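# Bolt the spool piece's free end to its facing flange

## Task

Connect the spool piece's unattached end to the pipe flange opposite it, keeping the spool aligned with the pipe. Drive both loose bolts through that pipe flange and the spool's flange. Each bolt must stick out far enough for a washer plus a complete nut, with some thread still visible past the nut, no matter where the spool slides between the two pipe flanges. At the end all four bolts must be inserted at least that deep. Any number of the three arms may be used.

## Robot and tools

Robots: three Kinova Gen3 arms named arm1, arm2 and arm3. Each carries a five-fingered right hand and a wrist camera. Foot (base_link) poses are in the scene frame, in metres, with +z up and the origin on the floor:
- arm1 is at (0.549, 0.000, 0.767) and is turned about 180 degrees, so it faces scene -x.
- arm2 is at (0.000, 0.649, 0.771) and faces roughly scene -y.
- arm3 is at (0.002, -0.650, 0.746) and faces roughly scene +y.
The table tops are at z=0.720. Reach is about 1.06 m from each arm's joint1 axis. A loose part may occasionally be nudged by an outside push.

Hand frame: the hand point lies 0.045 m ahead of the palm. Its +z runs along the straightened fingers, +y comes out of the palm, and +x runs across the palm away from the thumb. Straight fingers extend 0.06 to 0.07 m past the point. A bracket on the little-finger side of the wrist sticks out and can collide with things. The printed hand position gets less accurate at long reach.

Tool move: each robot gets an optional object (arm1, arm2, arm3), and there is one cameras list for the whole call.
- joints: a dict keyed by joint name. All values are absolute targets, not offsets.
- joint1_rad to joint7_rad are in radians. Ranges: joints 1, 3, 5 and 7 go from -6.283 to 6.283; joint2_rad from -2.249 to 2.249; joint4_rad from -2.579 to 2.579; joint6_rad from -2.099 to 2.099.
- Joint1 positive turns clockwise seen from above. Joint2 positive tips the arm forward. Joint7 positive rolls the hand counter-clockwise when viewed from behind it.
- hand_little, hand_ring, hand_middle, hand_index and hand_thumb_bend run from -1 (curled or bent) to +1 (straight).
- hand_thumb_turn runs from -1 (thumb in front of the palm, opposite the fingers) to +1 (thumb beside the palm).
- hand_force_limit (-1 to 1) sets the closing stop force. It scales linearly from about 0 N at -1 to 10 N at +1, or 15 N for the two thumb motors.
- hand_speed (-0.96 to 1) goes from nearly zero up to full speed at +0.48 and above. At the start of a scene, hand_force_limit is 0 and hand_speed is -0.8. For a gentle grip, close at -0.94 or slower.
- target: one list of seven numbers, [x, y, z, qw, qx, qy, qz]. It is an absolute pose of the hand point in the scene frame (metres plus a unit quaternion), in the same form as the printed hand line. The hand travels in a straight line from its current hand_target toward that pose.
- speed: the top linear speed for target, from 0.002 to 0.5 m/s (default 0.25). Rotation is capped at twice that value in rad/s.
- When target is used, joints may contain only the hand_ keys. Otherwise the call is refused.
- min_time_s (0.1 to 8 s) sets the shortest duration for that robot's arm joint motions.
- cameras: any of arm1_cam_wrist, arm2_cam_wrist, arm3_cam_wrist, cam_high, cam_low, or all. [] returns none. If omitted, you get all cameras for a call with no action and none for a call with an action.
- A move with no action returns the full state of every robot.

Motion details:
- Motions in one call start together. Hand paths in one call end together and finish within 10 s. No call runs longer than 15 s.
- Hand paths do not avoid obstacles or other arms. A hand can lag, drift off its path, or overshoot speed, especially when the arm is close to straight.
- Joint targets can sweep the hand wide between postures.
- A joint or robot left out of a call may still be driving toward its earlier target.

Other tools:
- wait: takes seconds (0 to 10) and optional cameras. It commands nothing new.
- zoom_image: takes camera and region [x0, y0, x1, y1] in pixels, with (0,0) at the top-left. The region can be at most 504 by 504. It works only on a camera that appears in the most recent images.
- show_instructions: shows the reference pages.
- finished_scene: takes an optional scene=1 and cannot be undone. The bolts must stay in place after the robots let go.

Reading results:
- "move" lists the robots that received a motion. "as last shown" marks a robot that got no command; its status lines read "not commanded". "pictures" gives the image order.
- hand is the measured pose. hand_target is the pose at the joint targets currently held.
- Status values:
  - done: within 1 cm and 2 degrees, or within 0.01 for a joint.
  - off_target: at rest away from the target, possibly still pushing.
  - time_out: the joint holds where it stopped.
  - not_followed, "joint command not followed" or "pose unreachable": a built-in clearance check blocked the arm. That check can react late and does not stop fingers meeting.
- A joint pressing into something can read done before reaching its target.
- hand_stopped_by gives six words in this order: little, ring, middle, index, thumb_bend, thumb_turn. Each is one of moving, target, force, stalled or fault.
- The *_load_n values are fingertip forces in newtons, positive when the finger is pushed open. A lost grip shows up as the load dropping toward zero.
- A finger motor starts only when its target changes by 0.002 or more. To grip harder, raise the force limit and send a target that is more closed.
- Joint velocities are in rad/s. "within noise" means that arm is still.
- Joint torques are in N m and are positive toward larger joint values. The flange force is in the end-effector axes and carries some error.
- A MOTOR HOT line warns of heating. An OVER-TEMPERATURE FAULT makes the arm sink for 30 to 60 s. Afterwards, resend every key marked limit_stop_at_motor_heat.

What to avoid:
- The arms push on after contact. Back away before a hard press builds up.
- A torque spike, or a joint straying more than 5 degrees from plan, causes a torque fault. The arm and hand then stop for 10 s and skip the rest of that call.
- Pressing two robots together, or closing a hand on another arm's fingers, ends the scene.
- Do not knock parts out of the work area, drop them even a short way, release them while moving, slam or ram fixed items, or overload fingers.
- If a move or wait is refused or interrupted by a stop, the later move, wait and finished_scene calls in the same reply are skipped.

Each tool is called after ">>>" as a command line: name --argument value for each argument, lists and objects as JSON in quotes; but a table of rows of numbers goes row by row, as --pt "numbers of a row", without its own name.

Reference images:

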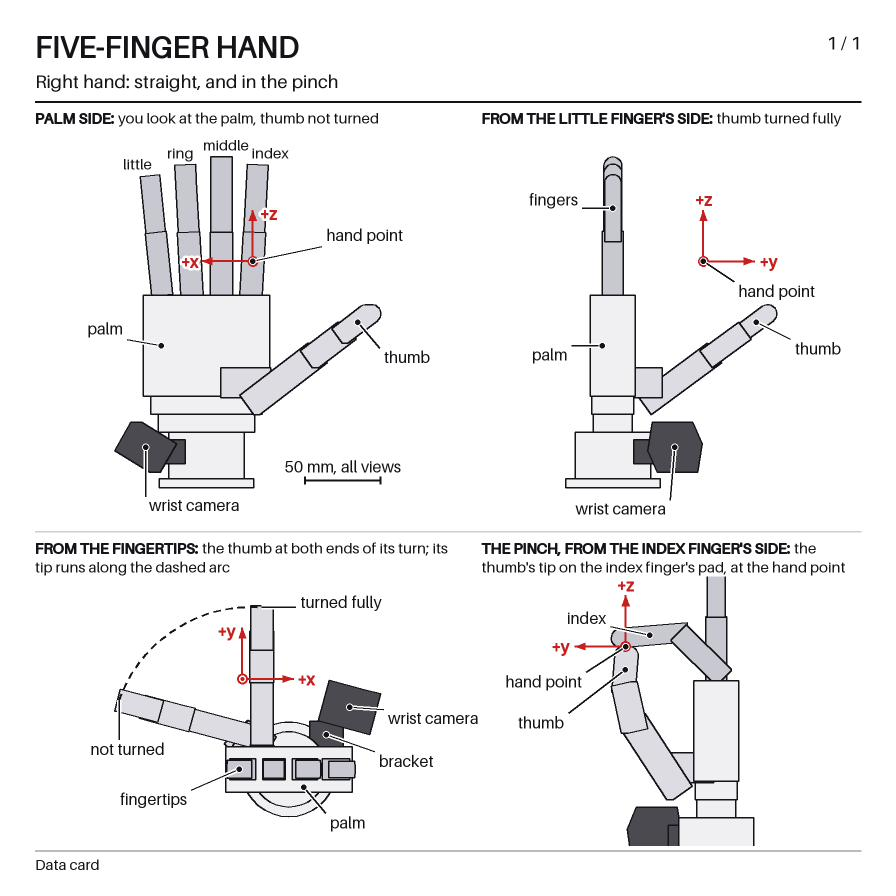

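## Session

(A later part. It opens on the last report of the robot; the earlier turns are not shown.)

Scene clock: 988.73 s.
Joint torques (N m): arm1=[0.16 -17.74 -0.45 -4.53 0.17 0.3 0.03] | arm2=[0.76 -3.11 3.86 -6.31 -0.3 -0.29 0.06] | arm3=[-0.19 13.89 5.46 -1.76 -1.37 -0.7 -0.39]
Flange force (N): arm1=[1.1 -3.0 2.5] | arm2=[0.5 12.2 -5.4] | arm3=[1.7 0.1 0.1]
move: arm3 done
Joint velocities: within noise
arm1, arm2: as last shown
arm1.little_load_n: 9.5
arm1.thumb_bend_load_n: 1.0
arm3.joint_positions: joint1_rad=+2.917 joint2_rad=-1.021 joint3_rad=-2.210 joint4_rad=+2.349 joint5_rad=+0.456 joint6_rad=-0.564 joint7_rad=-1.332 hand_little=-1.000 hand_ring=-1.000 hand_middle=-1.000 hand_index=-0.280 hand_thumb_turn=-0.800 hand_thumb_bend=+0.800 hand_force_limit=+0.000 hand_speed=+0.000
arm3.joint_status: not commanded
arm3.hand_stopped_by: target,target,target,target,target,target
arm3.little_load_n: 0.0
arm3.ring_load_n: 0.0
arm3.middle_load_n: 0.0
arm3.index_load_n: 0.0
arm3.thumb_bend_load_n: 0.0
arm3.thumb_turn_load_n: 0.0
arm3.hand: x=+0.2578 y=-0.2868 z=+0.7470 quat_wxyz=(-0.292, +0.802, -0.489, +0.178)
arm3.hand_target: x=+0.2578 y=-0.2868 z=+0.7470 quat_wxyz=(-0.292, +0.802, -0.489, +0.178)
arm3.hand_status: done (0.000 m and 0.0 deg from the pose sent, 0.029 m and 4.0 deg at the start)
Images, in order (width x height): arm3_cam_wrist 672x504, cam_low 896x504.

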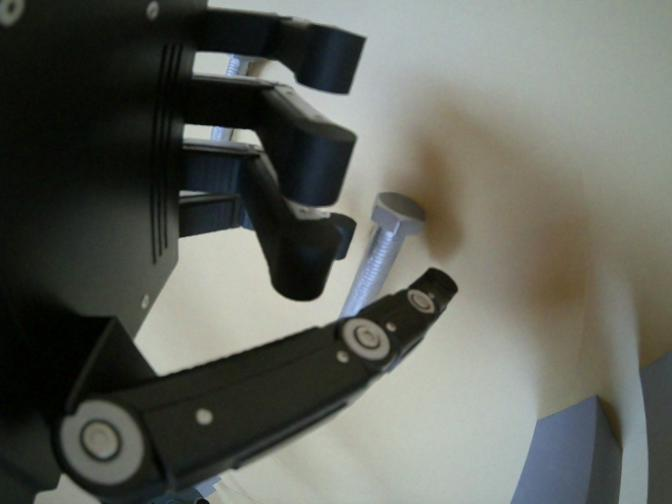

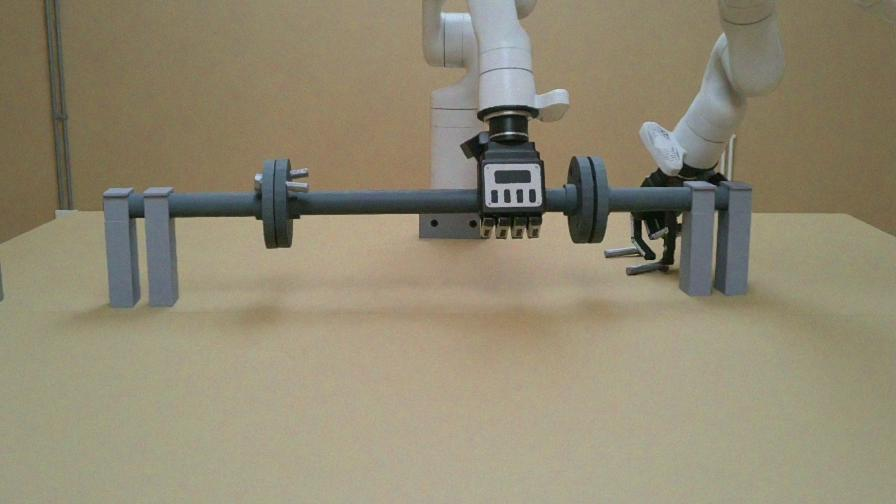

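>>> move --arm3 '{"target": [0.2627, -0.2871, 0.737, 0.2861, -0.7858, 0.5152, -0.1876], "speed": 0.04}' --cameras '["arm3_cam_wrist", "cam_low"]'

>>> zoom_image --camera "arm3_cam_wrist" --region '[250, 120, 500, 340]'

>>> zoom_image --camera "cam_low" --region '[600, 190, 720, 290]'

Scene clock: 1031.87 s.
Joint torques (N m): arm1=[0.29 -17.76 -0.53 -4.55 0.15 0.3 0.02] | arm2=[0.74 -3.13 3.9 -6.2 -0.3 -0.24 0.06] | arm3=[-0.28 14.08 5.65 -1.46 -1.28 -0.66 -0.38]
Flange force (N): arm1=[0.6 -2.4 3.0] | arm2=[0.3 12.4 -5.7] | arm3=[1.5 -0.4 0.4]
move: arm3 done
Joint velocities: within noise
arm1, arm2: as last shown
arm1.little_load_n: 9.0
arm3.joint_positions: joint1_rad=+2.912 joint2_rad=-1.050 joint3_rad=-2.230 joint4_rad=+2.327 joint5_rad=+0.413 joint6_rad=-0.515 joint7_rad=-1.378 hand_little=-1.000 hand_ring=-1.000 hand_middle=-1.000 hand_index=-0.280 hand_thumb_turn=-0.800 hand_thumb_bend=+0.800 hand_force_limit=+0.000 hand_speed=+0.000
arm3.joint_status: not commanded
arm3.hand_stopped_by: target,target,target,target,target,target
arm3.little_load_n: 0.0
arm3.ring_load_n: 0.0
arm3.middle_load_n: 0.0
arm3.index_load_n: 0.0
arm3.thumb_bend_load_n: 0.0
arm3.thumb_turn_load_n: 0.0
arm3.hand: x=+0.2627 y=-0.2871 z=+0.7370 quat_wxyz=(-0.286, +0.786, -0.515, +0.188)
arm3.hand_target: x=+0.2627 y=-0.2871 z=+0.7370 quat_wxyz=(-0.286, +0.786, -0.515, +0.188)
arm3.hand_status: done (0.000 m and 0.0 deg from the pose sent, 0.011 m and 3.8 deg at the start)
Images, in order (width x height): arm3_cam_wrist 672x504, cam_low 896x504.

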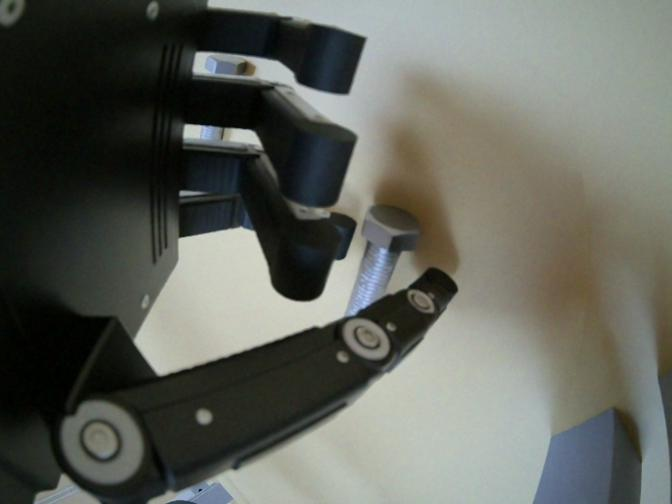

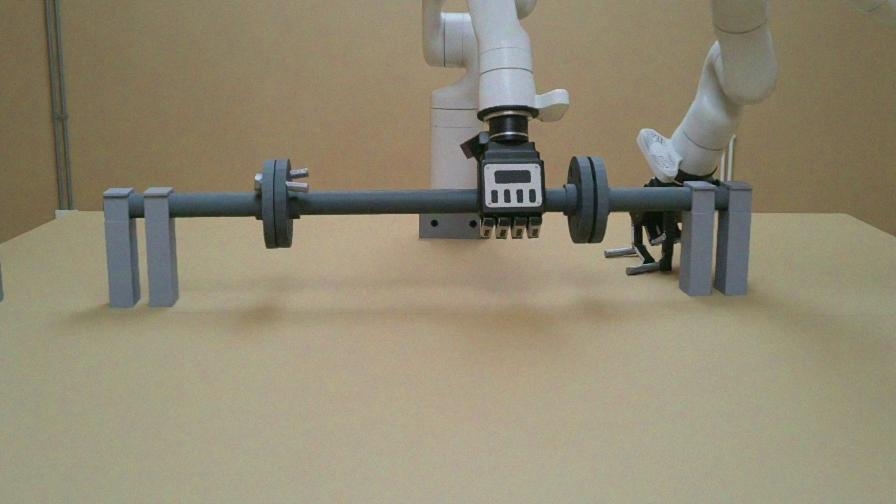

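Scaled by 2.016 from the camera's image (finer frame: 960x720).

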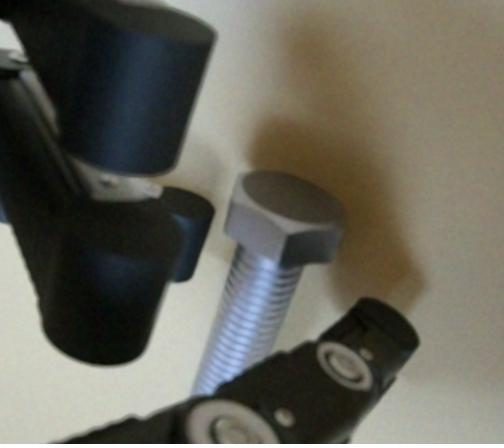

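Scaled by 4.200 from the camera's image (finer frame: 1280x720).

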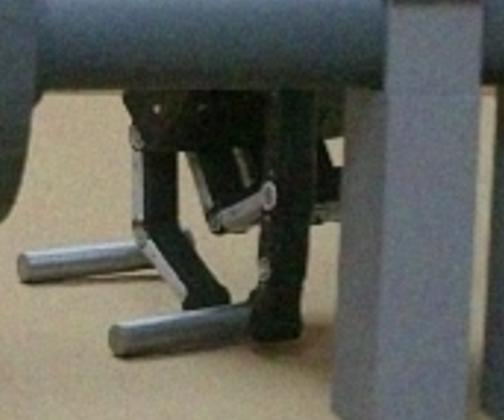

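>>> move --arm3 '{"target": [0.2629, -0.2826, 0.7305, 0.2861, -0.7858, 0.5152, -0.1876], "speed": 0.03, "joints": {"hand_force_limit": -0.6, "hand_speed": -0.9}}' --cameras '["arm3_cam_wrist", "cam_low"]'

>>> zoom_image --camera "arm3_cam_wrist" --region '[250, 120, 500, 340]'

>>> zoom_image --camera "cam_low" --region '[600, 190, 720, 290]'

Scene clock: 1069.13 s.
Joint torques (N m): arm1=[0.28 -17.77 -0.52 -4.56 0.14 0.31 0.01] | arm2=[0.75 -3.11 3.93 -6.29 -0.29 -0.25 0.06] | arm3=[-0.36 11.16 2.71 -0.27 -0.42 -0.14 -0.21]
Flange force (N): arm1=[0.7 -2.4 3.0] | arm2=[0.4 12.4 -5.3] | arm3=[1.4 -7.4 -7.0]
move: arm3 done
Joint velocities: within noise
arm1, arm2: as last shown
arm1.little_load_n: 9.5
arm1.thumb_bend_load_n: 0.5
arm3.joint_positions: joint1_rad=+2.912 joint2_rad=-1.070 joint3_rad=-2.240 joint4_rad=+2.313 joint5_rad=+0.401 joint6_rad=-0.515 joint7_rad=-1.385 hand_little=-1.000 hand_ring=-1.000 hand_middle=-1.000 hand_index=-0.280 hand_thumb_turn=-0.800 hand_thumb_bend=+0.800 hand_force_limit=-0.600 hand_speed=-0.900
arm3.joint_status: all done
arm3.hand_stopped_by: target,target,target,target,target,target
arm3.little_load_n: 0.5
arm3.ring_load_n: 0.0
arm3.middle_load_n: 0.0
arm3.index_load_n: 0.0
arm3.thumb_bend_load_n: 0.0
arm3.thumb_turn_load_n: 0.0
arm3.hand: x=+0.2629 y=-0.2826 z=+0.7305 quat_wxyz=(-0.286, +0.786, -0.515, +0.188)
arm3.hand_target: x=+0.2629 y=-0.2826 z=+0.7305 quat_wxyz=(-0.286, +0.786, -0.515, +0.188)
arm3.hand_status: done (0.000 m and 0.0 deg from the pose sent, 0.008 m and 0.0 deg at the start)
Images, in order (width x height): arm3_cam_wrist 672x504, cam_low 896x504.

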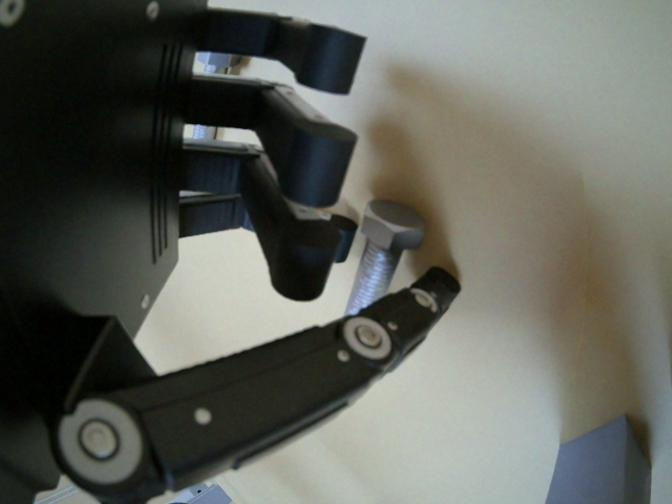

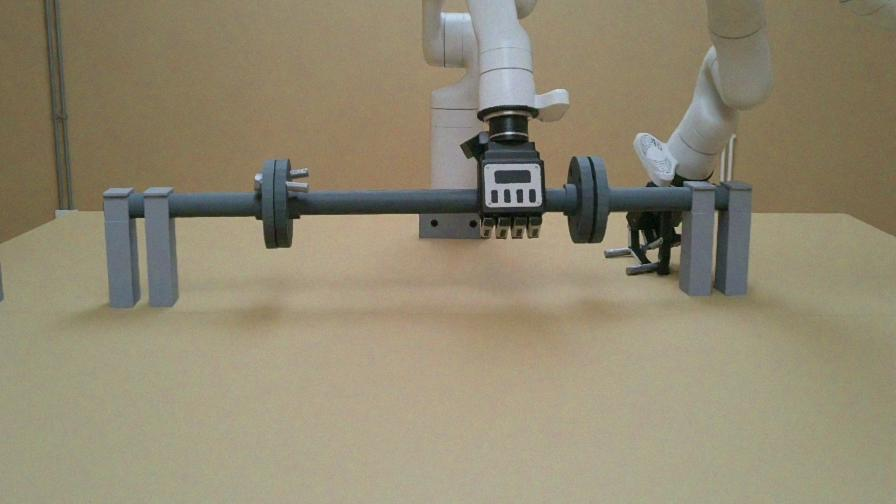

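Scaled by 2.016 from the camera's image (finer frame: 960x720).

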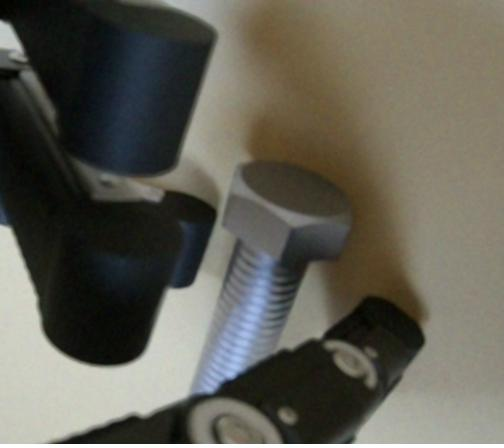

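Scaled by 4.200 from the camera's image (finer frame: 1280x720).

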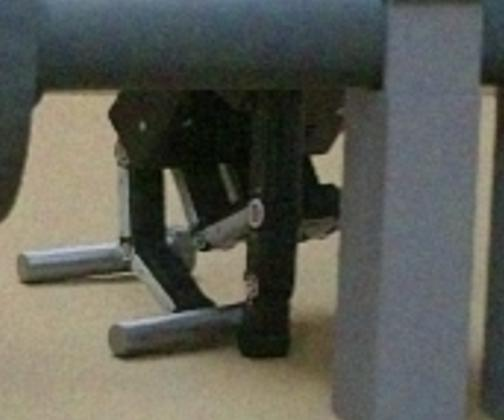

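>>> move --arm3 '{"target": [0.2629, -0.2826, 0.733, 0.2861, -0.7858, 0.5152, -0.1876], "speed": 0.03}' --cameras '[]'

>>> move --arm3 '{"joints": {"hand_thumb_bend": 0.1, "hand_force_limit": -0.4, "hand_speed": -0.9}}' --cameras '["arm3_cam_wrist", "cam_low"]'

>>> zoom_image --camera "arm3_cam_wrist" --region '[250, 120, 500, 340]'

>>> zoom_image --camera "cam_low" --region '[600, 190, 720, 290]'

Scene clock: 1080.13 s.
Joint torques (N m): arm1=[0.24 -17.66 -0.57 -4.63 0.11 0.32 0.05] | arm2=[0.78 -3.16 3.9 -6.27 -0.29 -0.23 0.05] | arm3=[-0.21 14.21 5.63 -1.45 -1.26 -0.62 -0.39]
Flange force (N): arm1=[0.7 -1.7 3.0] | arm2=[0.3 12.4 -5.4] | arm3=[1.5 -0.2 0.2]
move: arm3 done
Joint velocities: within noise
arm1.joint_positions: joint1_rad=-0.012 joint2_rad=+0.656 joint3_rad=-0.349 joint4_rad=+1.951 joint5_rad=+0.862 joint6_rad=+0.313 joint7_rad=-0.895 hand_little=-0.853 hand_ring=-0.789 hand_middle=-0.779 hand_index=-0.785 hand_thumb_turn=-1.000 hand_thumb_bend=+1.000 hand_force_limit=-0.600 hand_speed=-0.940
arm1.joint_status: not commanded
arm1.hand_stopped_by: force,force,force,force,target,target
arm1.little_load_n: 9.0
arm1.ring_load_n: 5.5
arm1.middle_load_n: 2.5
arm1.index_load_n: 0.5
arm1.thumb_bend_load_n: 0.5
arm1.thumb_turn_load_n: 0.0
arm1.hand: x=+0.0902 y=-0.1005 z=+0.7997 quat_wxyz=(-0.116, +0.658, +0.733, -0.129)
arm1.hand_target: x=+0.0902 y=-0.1005 z=+0.7997 quat_wxyz=(-0.116, +0.658, +0.733, -0.129)
arm1.hand_status: not commanded
arm2: as last shown
arm3.joint_positions: joint1_rad=+2.911 joint2_rad=-1.061 joint3_rad=-2.237 joint4_rad=+2.313 joint5_rad=+0.406 joint6_rad=-0.509 joint7_rad=-1.384 hand_little=-1.000 hand_ring=-1.000 hand_middle=-1.000 hand_index=-0.280 hand_thumb_turn=-0.800 hand_thumb_bend=+0.800 hand_force_limit=-0.600 hand_speed=-0.900
arm3.joint_status: not commanded
arm3.hand_stopped_by: target,target,target,target,target,target
arm3.little_load_n: 0.0
arm3.ring_load_n: 0.0
arm3.middle_load_n: 0.0
arm3.index_load_n: 0.0
arm3.thumb_bend_load_n: 0.0
arm3.thumb_turn_load_n: 0.0
arm3.hand: x=+0.2629 y=-0.2826 z=+0.7330 quat_wxyz=(-0.286, +0.786, -0.515, +0.188)
arm3.hand_target: x=+0.2629 y=-0.2826 z=+0.7330 quat_wxyz=(-0.286, +0.786, -0.515, +0.188)
arm3.hand_status: done (0.000 m and 0.0 deg from the pose sent, 0.002 m and 0.0 deg at the start)

Scene clock: 1083.17 s.
Joint torques (N m): arm1=[0.22 -17.76 -0.45 -4.61 0.17 0.3 0.02] | arm2=[0.76 -3.11 3.89 -6.29 -0.3 -0.24 0.07] | arm3=[-0.12 13.91 5.42 -1.07 -1.2 -0.5 -0.36]
Flange force (N): arm1=[0.9 -2.6 2.6] | arm2=[0.4 12.4 -5.3] | arm3=[1.0 -1.0 -0.1]
move: arm3 off_target
Joint velocities: within noise
arm1: as last shown
arm1.thumb_bend_load_n: 1.0
arm2.joint_positions: joint1_rad=+0.616 joint2_rad=-0.270 joint3_rad=-0.068 joint4_rad=+1.571 joint5_rad=-0.119 joint6_rad=+1.827 joint7_rad=-1.961 hand_little=+1.000 hand_ring=+1.000 hand_middle=+1.000 hand_index=+1.000 hand_thumb_turn=+1.000 hand_thumb_bend=+1.000 hand_force_limit=+0.000 hand_speed=-0.800
arm2.joint_status: not commanded
arm2.hand_stopped_by: target,target,target,target,target,target
arm2.little_load_n: 0.0
arm2.ring_load_n: 0.0
arm2.middle_load_n: 0.0
arm2.index_load_n: 0.0
arm2.thumb_bend_load_n: -0.5
arm2.thumb_turn_load_n: 0.0
arm2.hand: x=-0.0605 y=+0.4097 z=+1.2323 quat_wxyz=(-0.043, -0.936, -0.349, -0.023)
arm2.hand_target: x=-0.0605 y=+0.4097 z=+1.2323 quat_wxyz=(-0.043, -0.936, -0.349, -0.023)
arm2.hand_status: not commanded
arm3.joint_positions: joint1_rad=+2.911 joint2_rad=-1.061 joint3_rad=-2.237 joint4_rad=+2.313 joint5_rad=+0.406 joint6_rad=-0.509 joint7_rad=-1.384 hand_little=-1.000 hand_ring=-1.000 hand_middle=-1.000 hand_index=-0.280 hand_thumb_turn=-0.800 hand_thumb_bend=+0.453 hand_force_limit=-0.400 hand_speed=-0.900
arm3.joint_status: hand_thumb_bend off_target (ended at +0.453, target +0.100); the others done
arm3.hand_stopped_by: target,target,target,target,force,target
arm3.little_load_n: 0.0
arm3.ring_load_n: 0.5
arm3.middle_load_n: 0.0
arm3.index_load_n: 2.0
arm3.thumb_bend_load_n: 4.5
arm3.thumb_turn_load_n: 1.0
arm3.hand: x=+0.2629 y=-0.2826 z=+0.7330 quat_wxyz=(-0.286, +0.786, -0.515, +0.188)
arm3.hand_target: x=+0.2629 y=-0.2826 z=+0.7330 quat_wxyz=(-0.286, +0.786, -0.515, +0.188)
arm3.hand_status: not commanded
Images, in order (width x height): arm3_cam_wrist 672x504, cam_low 896x504.

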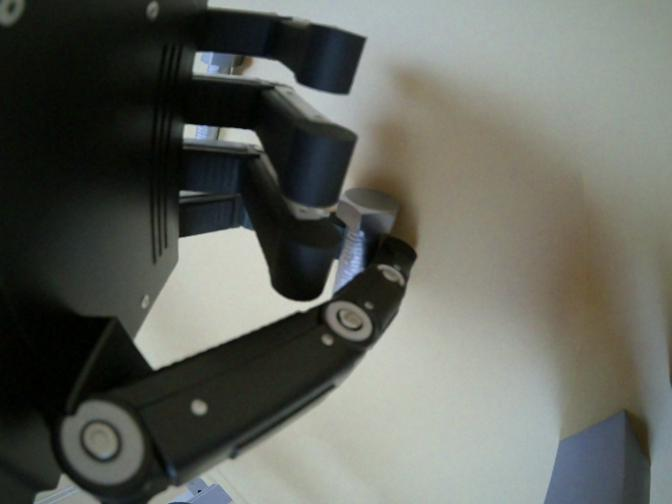

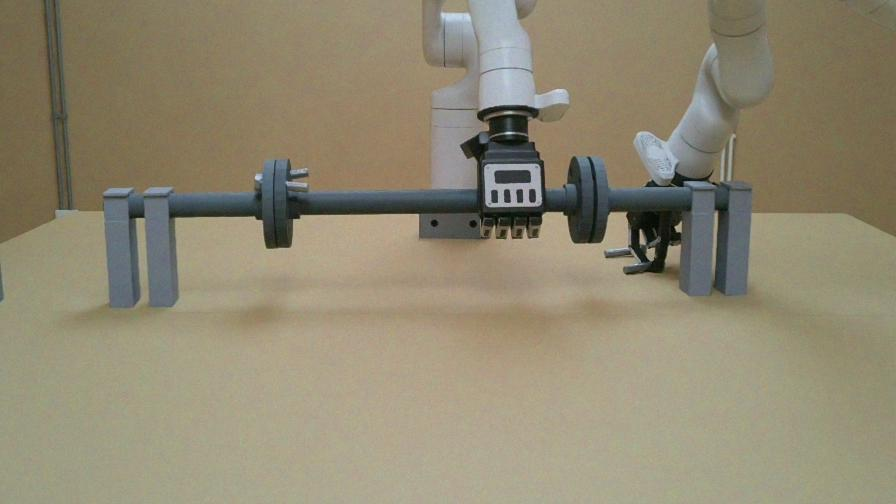

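Scaled by 2.016 from the camera's image (finer frame: 960x720).

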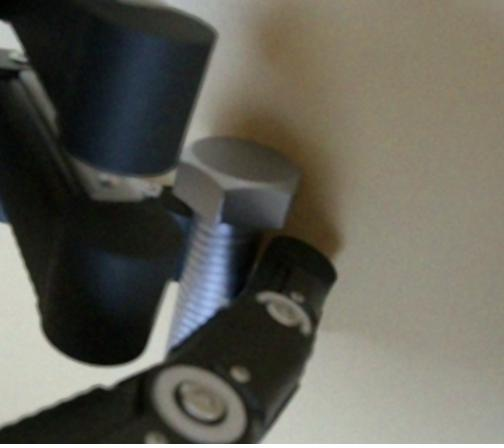

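Scaled by 4.200 from the camera's image (finer frame: 1280x720).

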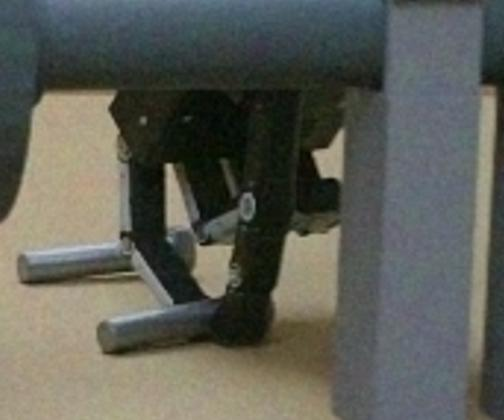

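>>> move --arm3 '{"joints": {"hand_thumb_bend": 0.05, "hand_force_limit": -0.15, "hand_speed": -0.92}}' --cameras '[]'

>>> move --arm3 '{"target": [0.2629, -0.2826, 0.75, 0.2861, -0.7858, 0.5152, -0.1876], "speed": 0.03}' --cameras '["arm3_cam_wrist", "cam_low", "cam_high"]'

>>> zoom_image --camera "arm3_cam_wrist" --region '[250, 120, 500, 340]'

>>> zoom_image --camera "cam_low" --region '[600, 190, 720, 290]'

Scene clock: 1097.47 s.
Joint torques (N m): arm1=[0.32 -17.78 -0.5 -4.61 0.17 0.31 0.02] | arm2=[0.75 -3.12 3.93 -6.29 -0.31 -0.23 0.06] | arm3=[-0.07 13.65 5.26 -1.06 -1.17 -0.42 -0.36]
Flange force (N): arm1=[0.6 -2.2 3.0] | arm2=[0.4 12.4 -5.3] | arm3=[1.2 -1.4 -0.9]
move: arm3 off_target
Joint velocities: within noise
arm1, arm2: as last shown
arm1.little_load_n: 9.5
arm2.ring_load_n: -0.5
arm2.middle_load_n: -0.5
arm2.thumb_bend_load_n: 0.0
arm3.joint_positions: joint1_rad=+2.911 joint2_rad=-1.061 joint3_rad=-2.237 joint4_rad=+2.313 joint5_rad=+0.406 joint6_rad=-0.509 joint7_rad=-1.384 hand_little=-1.000 hand_ring=-1.000 hand_middle=-1.000 hand_index=-0.280 hand_thumb_turn=-0.800 hand_thumb_bend=+0.444 hand_force_limit=-0.150 hand_speed=-0.920
arm3.joint_status: hand_thumb_bend off_target (ended at +0.444, target +0.050); the others done
arm3.hand_stopped_by: target,target,target,target,force,target
arm3.little_load_n: 0.0
arm3.ring_load_n: 0.0
arm3.middle_load_n: 0.0
arm3.index_load_n: 3.0
arm3.thumb_bend_load_n: 6.5
arm3.thumb_turn_load_n: 1.0
arm3.hand: x=+0.2629 y=-0.2826 z=+0.7330 quat_wxyz=(-0.286, +0.786, -0.515, +0.188)
arm3.hand_target: x=+0.2629 y=-0.2826 z=+0.7330 quat_wxyz=(-0.286, +0.786, -0.515, +0.188)
arm3.hand_status: not commanded

Scene clock: 1098.53 s.
Joint torques (N m): arm1=[0.24 -17.74 -0.45 -4.54 0.15 0.33 0.05] | arm2=[0.78 -3.13 3.86 -6.24 -0.29 -0.25 0.07] | arm3=[-0.22 14.15 5.7 -1.95 -1.29 -0.67 -0.4]
Flange force (N): arm1=[0.8 -2.6 2.8] | arm2=[0.3 12.3 -5.5] | arm3=[1.4 0.1 1.0]
move: arm3 done
Joint velocities: within noise
arm1, arm2: as last shown
arm1.little_load_n: 9.0
arm2.ring_load_n: 0.0
arm2.middle_load_n: 0.0
arm3.joint_positions: joint1_rad=+2.904 joint2_rad=-1.001 joint3_rad=-2.223 joint4_rad=+2.314 joint5_rad=+0.440 joint6_rad=-0.462 joint7_rad=-1.378 hand_little=-1.000 hand_ring=-1.000 hand_middle=-1.000 hand_index=-0.280 hand_thumb_turn=-0.800 hand_thumb_bend=+0.444 hand_force_limit=-0.150 hand_speed=-0.920
arm3.joint_status: not commanded
arm3.hand_stopped_by: target,target,target,target,force,target
arm3.little_load_n: 0.0
arm3.ring_load_n: 0.0
arm3.middle_load_n: 0.0
arm3.index_load_n: 3.5
arm3.thumb_bend_load_n: 6.0
arm3.thumb_turn_load_n: 1.5
arm3.hand: x=+0.2629 y=-0.2826 z=+0.7500 quat_wxyz=(-0.286, +0.786, -0.515, +0.188)
arm3.hand_target: x=+0.2629 y=-0.2826 z=+0.7500 quat_wxyz=(-0.286, +0.786, -0.515, +0.188)
arm3.hand_status: done (0.000 m and 0.0 deg from the pose sent, 0.017 m and 0.0 deg at the start)
pictures: arm3_cam_wrist, cam_high, cam_low
Images, in order (width x height): arm3_cam_wrist 672x504, cam_high 896x504, cam_low 896x504.

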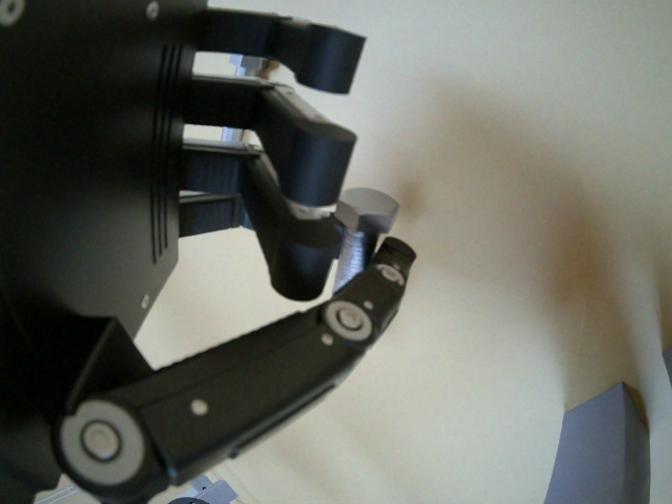

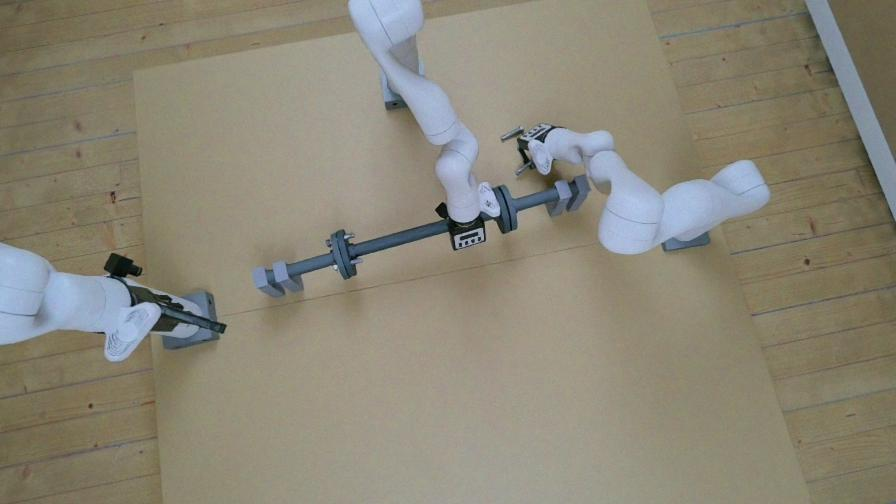

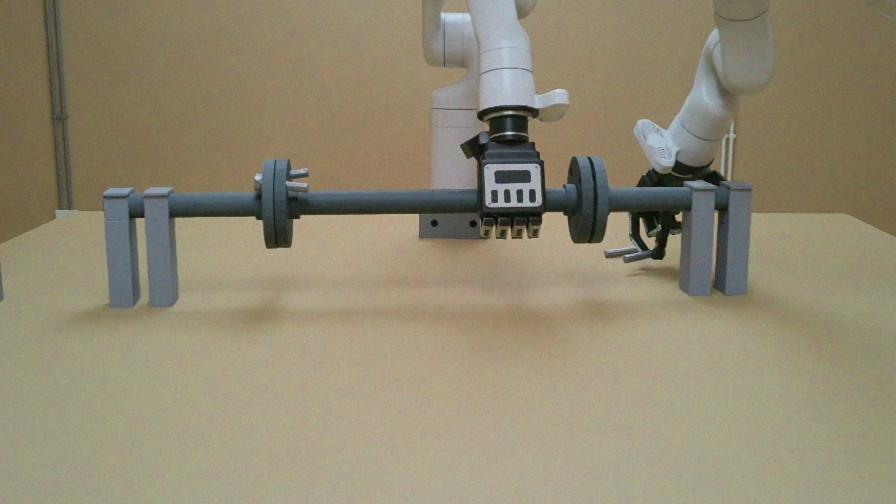

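Scaled by 2.016 from the camera's image (finer frame: 960x720).

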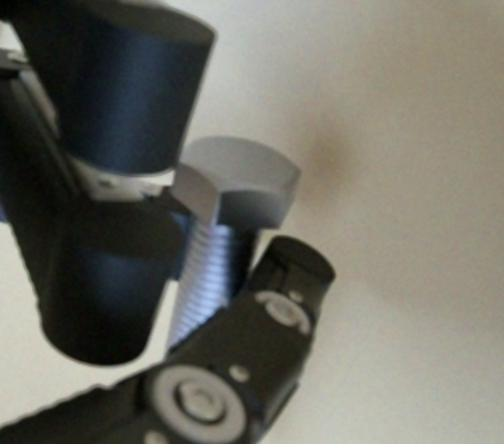

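Scaled by 4.200 from the camera's image (finer frame: 1280x720).

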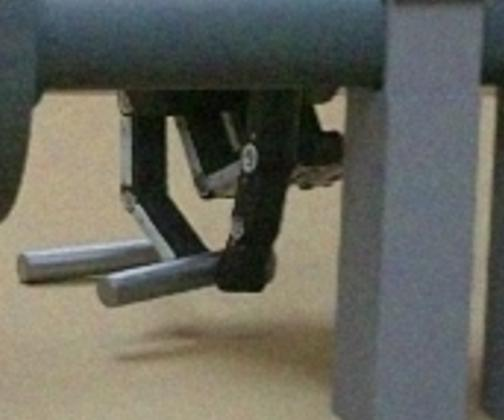

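>>> move --arm3 '{"target": [0.2629, -0.2826, 0.95, 0.2861, -0.7858, 0.5152, -0.1876], "speed": 0.12}' --cameras '[]'

>>> move --arm3 '{"target": [0.095, -0.285, 0.95, 0.2546, -0.6994, 0.6275, -0.2285], "speed": 0.1}' --cameras '["arm3_cam_wrist", "cam_low", "cam_high"]'

>>> zoom_image --camera "arm3_cam_wrist" --region '[200, 120, 600, 420]'

>>> zoom_image --camera "cam_low" --region '[560, 60, 740, 270]'

>>> zoom_image --camera "cam_high" --region '[460, 140, 600, 260]'

Scene clock: 1186.90 s.
Joint torques (N m): arm1=[0.24 -17.75 -0.38 -4.58 0.14 0.3 0.03] | arm2=[0.73 -3.1 3.87 -6.33 -0.28 -0.22 0.08] | arm3=[-0.3 9 2.09 -8.22 0.05 -0.9 -0.42]
Flange force (N): arm1=[0.9 -2.8 2.5] | arm2=[0.5 12.3 -5.1] | arm3=[1.1 0.2 2.5]
move: arm3 done
Joint velocities: within noise
arm1, arm2: as last shown
arm1.little_load_n: 9.5
arm1.index_load_n: 0.0
arm3.joint_positions: joint1_rad=+2.831 joint2_rad=-0.278 joint3_rad=-2.295 joint4_rad=+2.113 joint5_rad=+0.641 joint6_rad=+0.345 joint7_rad=-1.220 hand_little=-1.000 hand_ring=-1.000 hand_middle=-1.000 hand_index=-0.280 hand_thumb_turn=-0.800 hand_thumb_bend=+0.444 hand_force_limit=-0.150 hand_speed=-0.920
arm3.joint_status: not commanded
arm3.hand_stopped_by: target,target,target,target,force,target
arm3.little_load_n: 0.0
arm3.ring_load_n: 0.0
arm3.middle_load_n: 0.0
arm3.index_load_n: 3.5
arm3.thumb_bend_load_n: 5.5
arm3.thumb_turn_load_n: 1.5
arm3.hand: x=+0.2629 y=-0.2826 z=+0.9500 quat_wxyz=(-0.286, +0.786, -0.515, +0.188)
arm3.hand_target: x=+0.2629 y=-0.2826 z=+0.9500 quat_wxyz=(-0.286, +0.786, -0.515, +0.188)
arm3.hand_status: done (0.000 m and 0.0 deg from the pose sent, 0.200 m and 0.0 deg at the start)

Scene clock: 1189.10 s.
Joint torques (N m): arm1=[0.28 -17.71 -0.47 -4.59 0.16 0.27 0.06] | arm2=[0.79 -3.11 3.89 -6.26 -0.31 -0.23 0.05] | arm3=[-0.19 8.49 2.65 -7.05 0.8 0.15 -0.39]
Flange force (N): arm1=[0.6 -2.4 2.7] | arm2=[0.4 12.4 -5.4] | arm3=[0.2 0.5 2.5]
move: arm3 done
Joint velocities: within noise
arm1, arm2: as last shown
arm1.little_load_n: 9.0
arm1.index_load_n: 1.0
arm1.thumb_turn_load_n: -0.5
arm3.joint_positions: joint1_rad=+2.197 joint2_rad=-0.348 joint3_rad=-2.236 joint4_rad=+2.056 joint5_rad=+0.550 joint6_rad=+0.899 joint7_rad=-1.855 hand_little=-1.000 hand_ring=-1.000 hand_middle=-1.000 hand_index=-0.280 hand_thumb_turn=-0.800 hand_thumb_bend=+0.444 hand_force_limit=-0.150 hand_speed=-0.920
arm3.joint_status: not commanded
arm3.hand_stopped_by: target,target,target,target,force,target
arm3.little_load_n: 0.0
arm3.ring_load_n: 0.0
arm3.middle_load_n: 0.0
arm3.index_load_n: 4.0
arm3.thumb_bend_load_n: 6.0
arm3.thumb_turn_load_n: 1.0
arm3.hand: x=+0.0950 y=-0.2850 z=+0.9500 quat_wxyz=(-0.255, +0.699, -0.628, +0.229)
arm3.hand_target: x=+0.0950 y=-0.2850 z=+0.9500 quat_wxyz=(-0.255, +0.699, -0.628, +0.229)
arm3.hand_status: done (0.000 m and 0.0 deg from the pose sent, 0.168 m and 17.3 deg at the start)
pictures: arm3_cam_wrist, cam_high, cam_low
Images, in order (width x height): arm3_cam_wrist 672x504, cam_high 896x504, cam_low 896x504.

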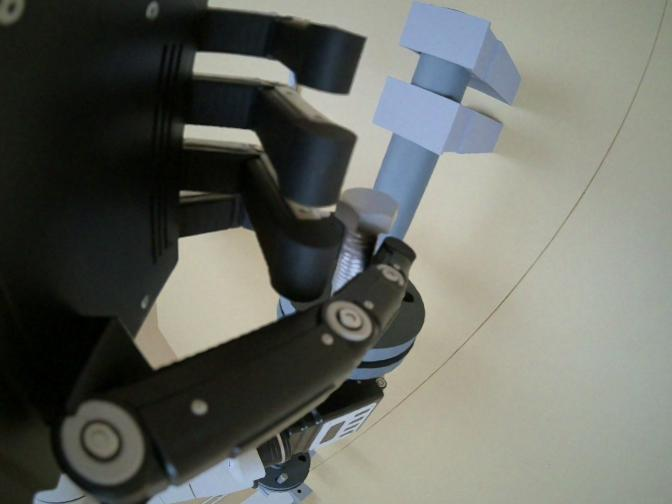

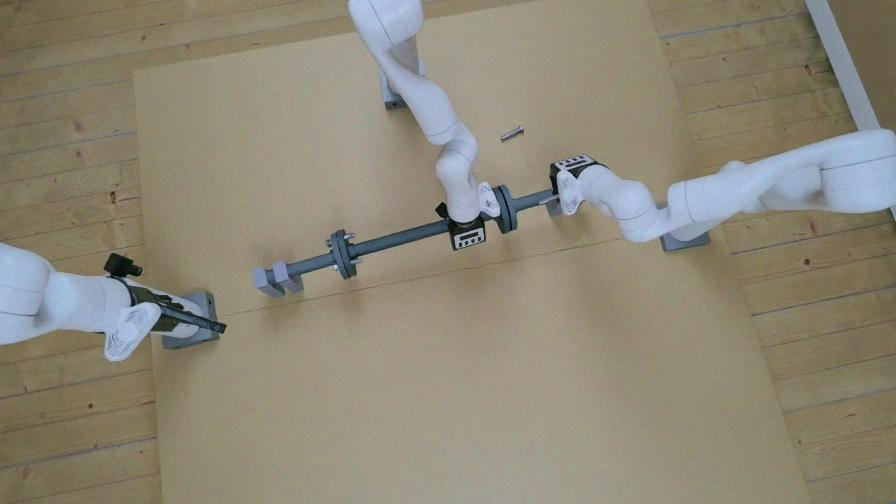

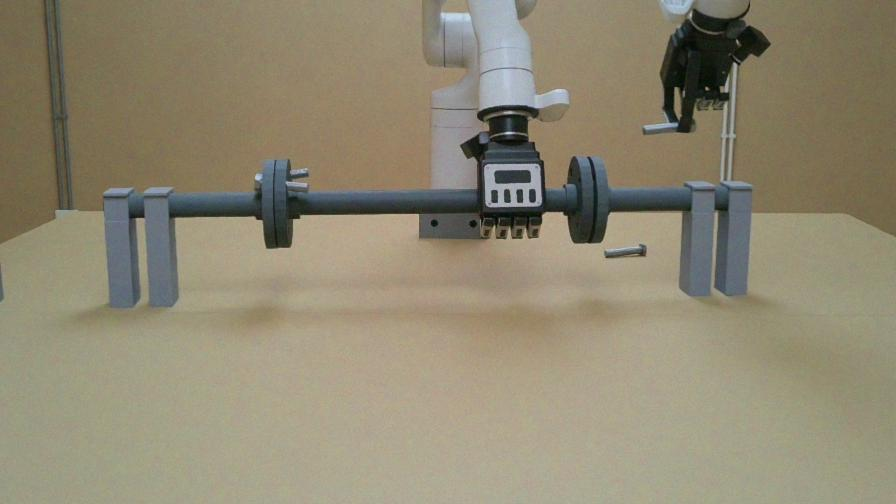

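Scaled by 1.260 from the camera's image (finer frame: 960x720).

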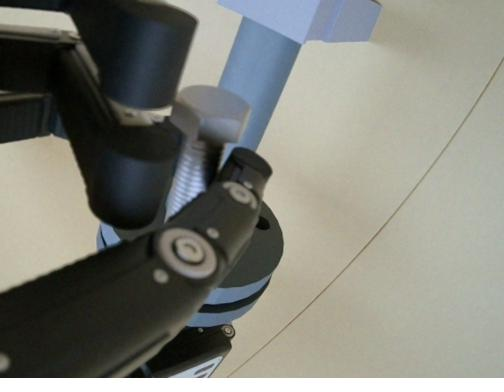

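Scaled by 2.400 from the camera's image (finer frame: 1280x720).

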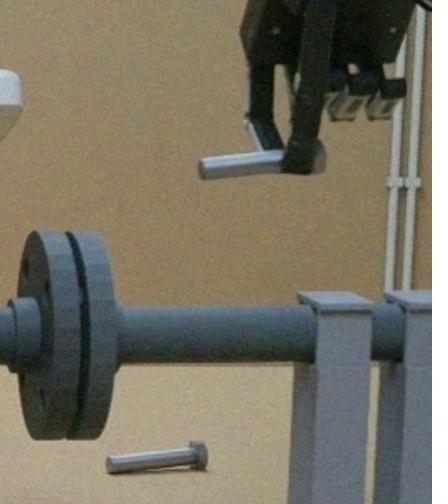

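Scaled by 3.600 from the camera's image (finer frame: 1280x720).

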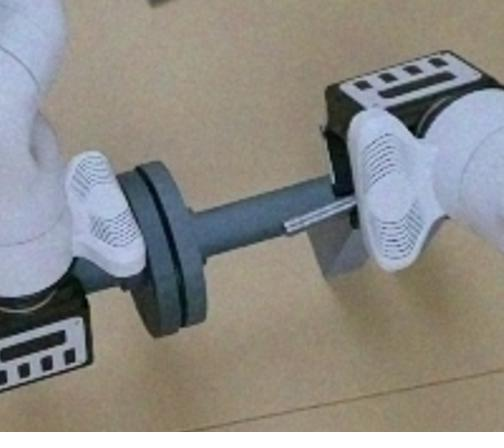

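>>> move --arm3 '{"target": [0.1114, -0.286, 0.885, 0.2856, -0.6711, 0.6557, -0.1947], "speed": 0.08}' --cameras '["arm3_cam_wrist", "cam_low", "cam_high"]'

>>> zoom_image --camera "cam_low" --region '[560, 100, 700, 260]'

>>> zoom_image --camera "cam_high" --region '[480, 150, 580, 250]'

>>> zoom_image --camera "cam_high" --region '[300, 210, 400, 310]'

>>> zoom_image --camera "cam_low" --region '[220, 100, 360, 260]'

Scene clock: 1266.70 s.
Joint torques (N m): arm1=[0.2 -17.68 -0.45 -4.56 0.15 0.3 0.09] | arm2=[0.76 -3.13 3.86 -6.29 -0.3 -0.25 0.07] | arm3=[-0.18 9.27 3.42 -5.35 0.32 0.21 -0.41]
Flange force (N): arm1=[0.8 -2.5 2.6] | arm2=[0.4 12.3 -5.4] | arm3=[0.5 0.3 2.5]
move: arm3 done
Joint velocities: within noise
arm1, arm2: as last shown
arm1.little_load_n: 9.5
arm1.ring_load_n: 6.0
arm1.middle_load_n: 2.0
arm1.index_load_n: 0.5
arm1.thumb_turn_load_n: 0.0
arm3.joint_positions: joint1_rad=+2.243 joint2_rad=-0.499 joint3_rad=-2.202 joint4_rad=+2.247 joint5_rad=+0.607 joint6_rad=+0.529 joint7_rad=-2.080 hand_little=-1.000 hand_ring=-1.000 hand_middle=-1.000 hand_index=-0.280 hand_thumb_turn=-0.800 hand_thumb_bend=+0.444 hand_force_limit=-0.150 hand_speed=-0.920
arm3.joint_status: not commanded
arm3.hand_stopped_by: target,target,target,target,force,target
arm3.little_load_n: 0.0
arm3.ring_load_n: 0.0
arm3.middle_load_n: 0.0
arm3.index_load_n: 4.0
arm3.thumb_bend_load_n: 5.5
arm3.thumb_turn_load_n: 1.5
arm3.hand: x=+0.1114 y=-0.2860 z=+0.8850 quat_wxyz=(-0.286, +0.671, -0.656, +0.195)
arm3.hand_target: x=+0.1114 y=-0.2860 z=+0.8850 quat_wxyz=(-0.286, +0.671, -0.656, +0.195)
arm3.hand_status: done (0.000 m and 0.0 deg from the pose sent, 0.067 m and 7.0 deg at the start)
pictures: arm3_cam_wrist, cam_high, cam_low
Images, in order (width x height): arm3_cam_wrist 672x504, cam_high 896x504, cam_low 896x504.

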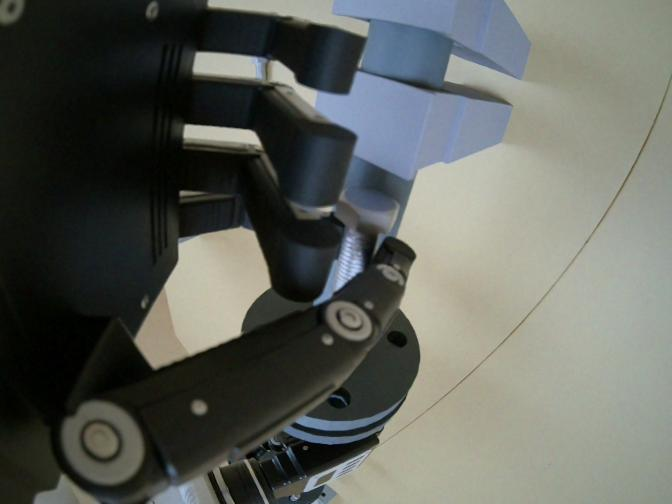

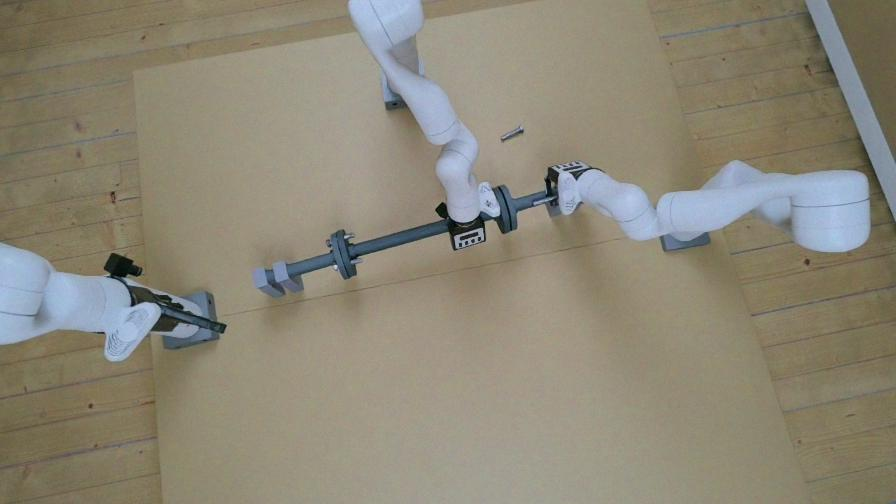

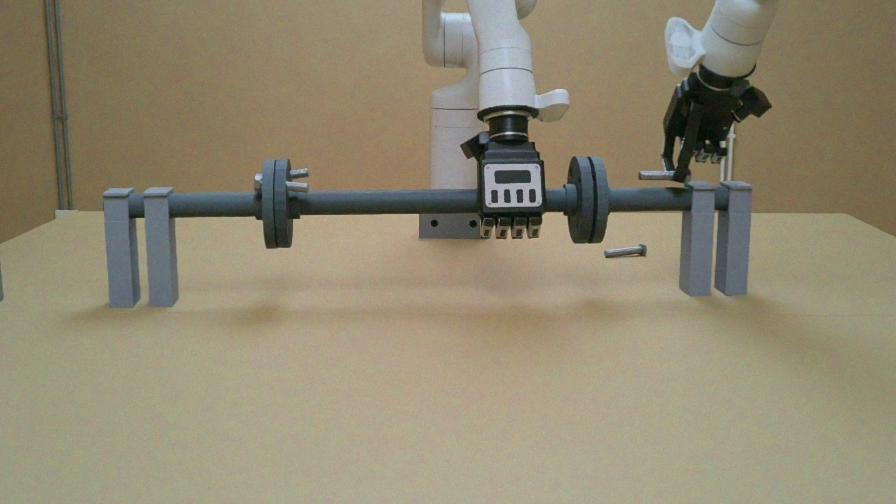

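Scaled by 3.150 from the camera's image (finer frame: 1280x720).

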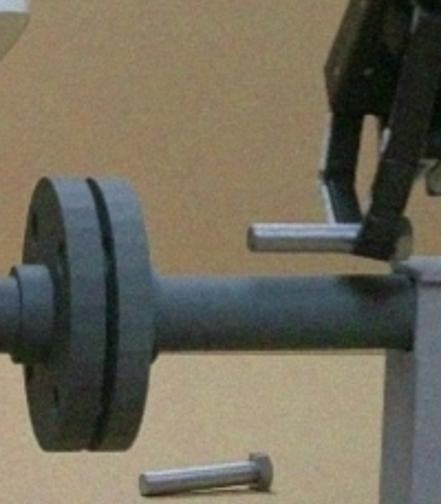

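Scaled by 5.040 from the camera's image (finer frame: 1280x720).

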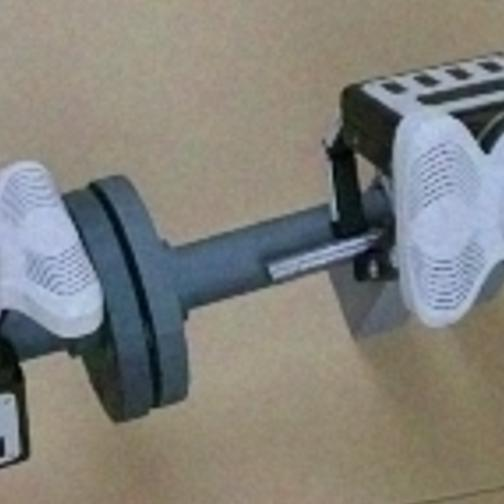

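Scaled by 5.040 from the camera's image (finer frame: 1280x720).

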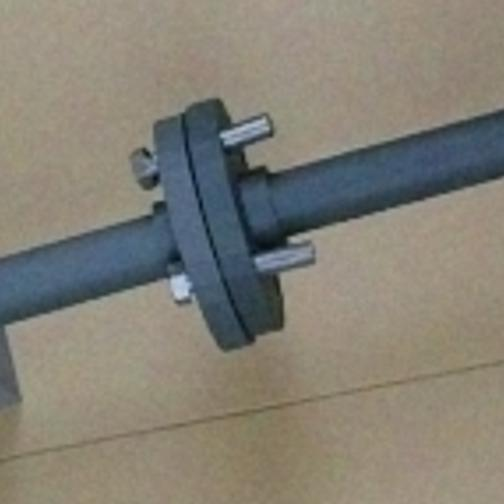

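Scaled by 3.150 from the camera's image (finer frame: 1280x720).

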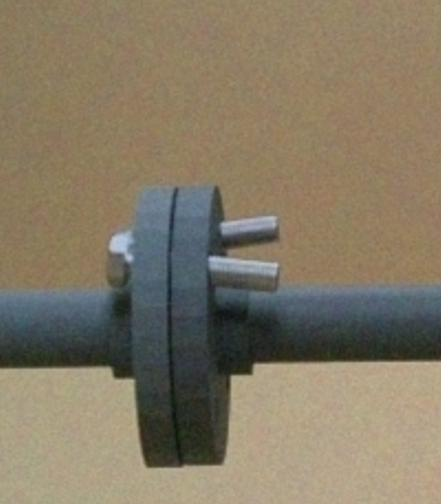

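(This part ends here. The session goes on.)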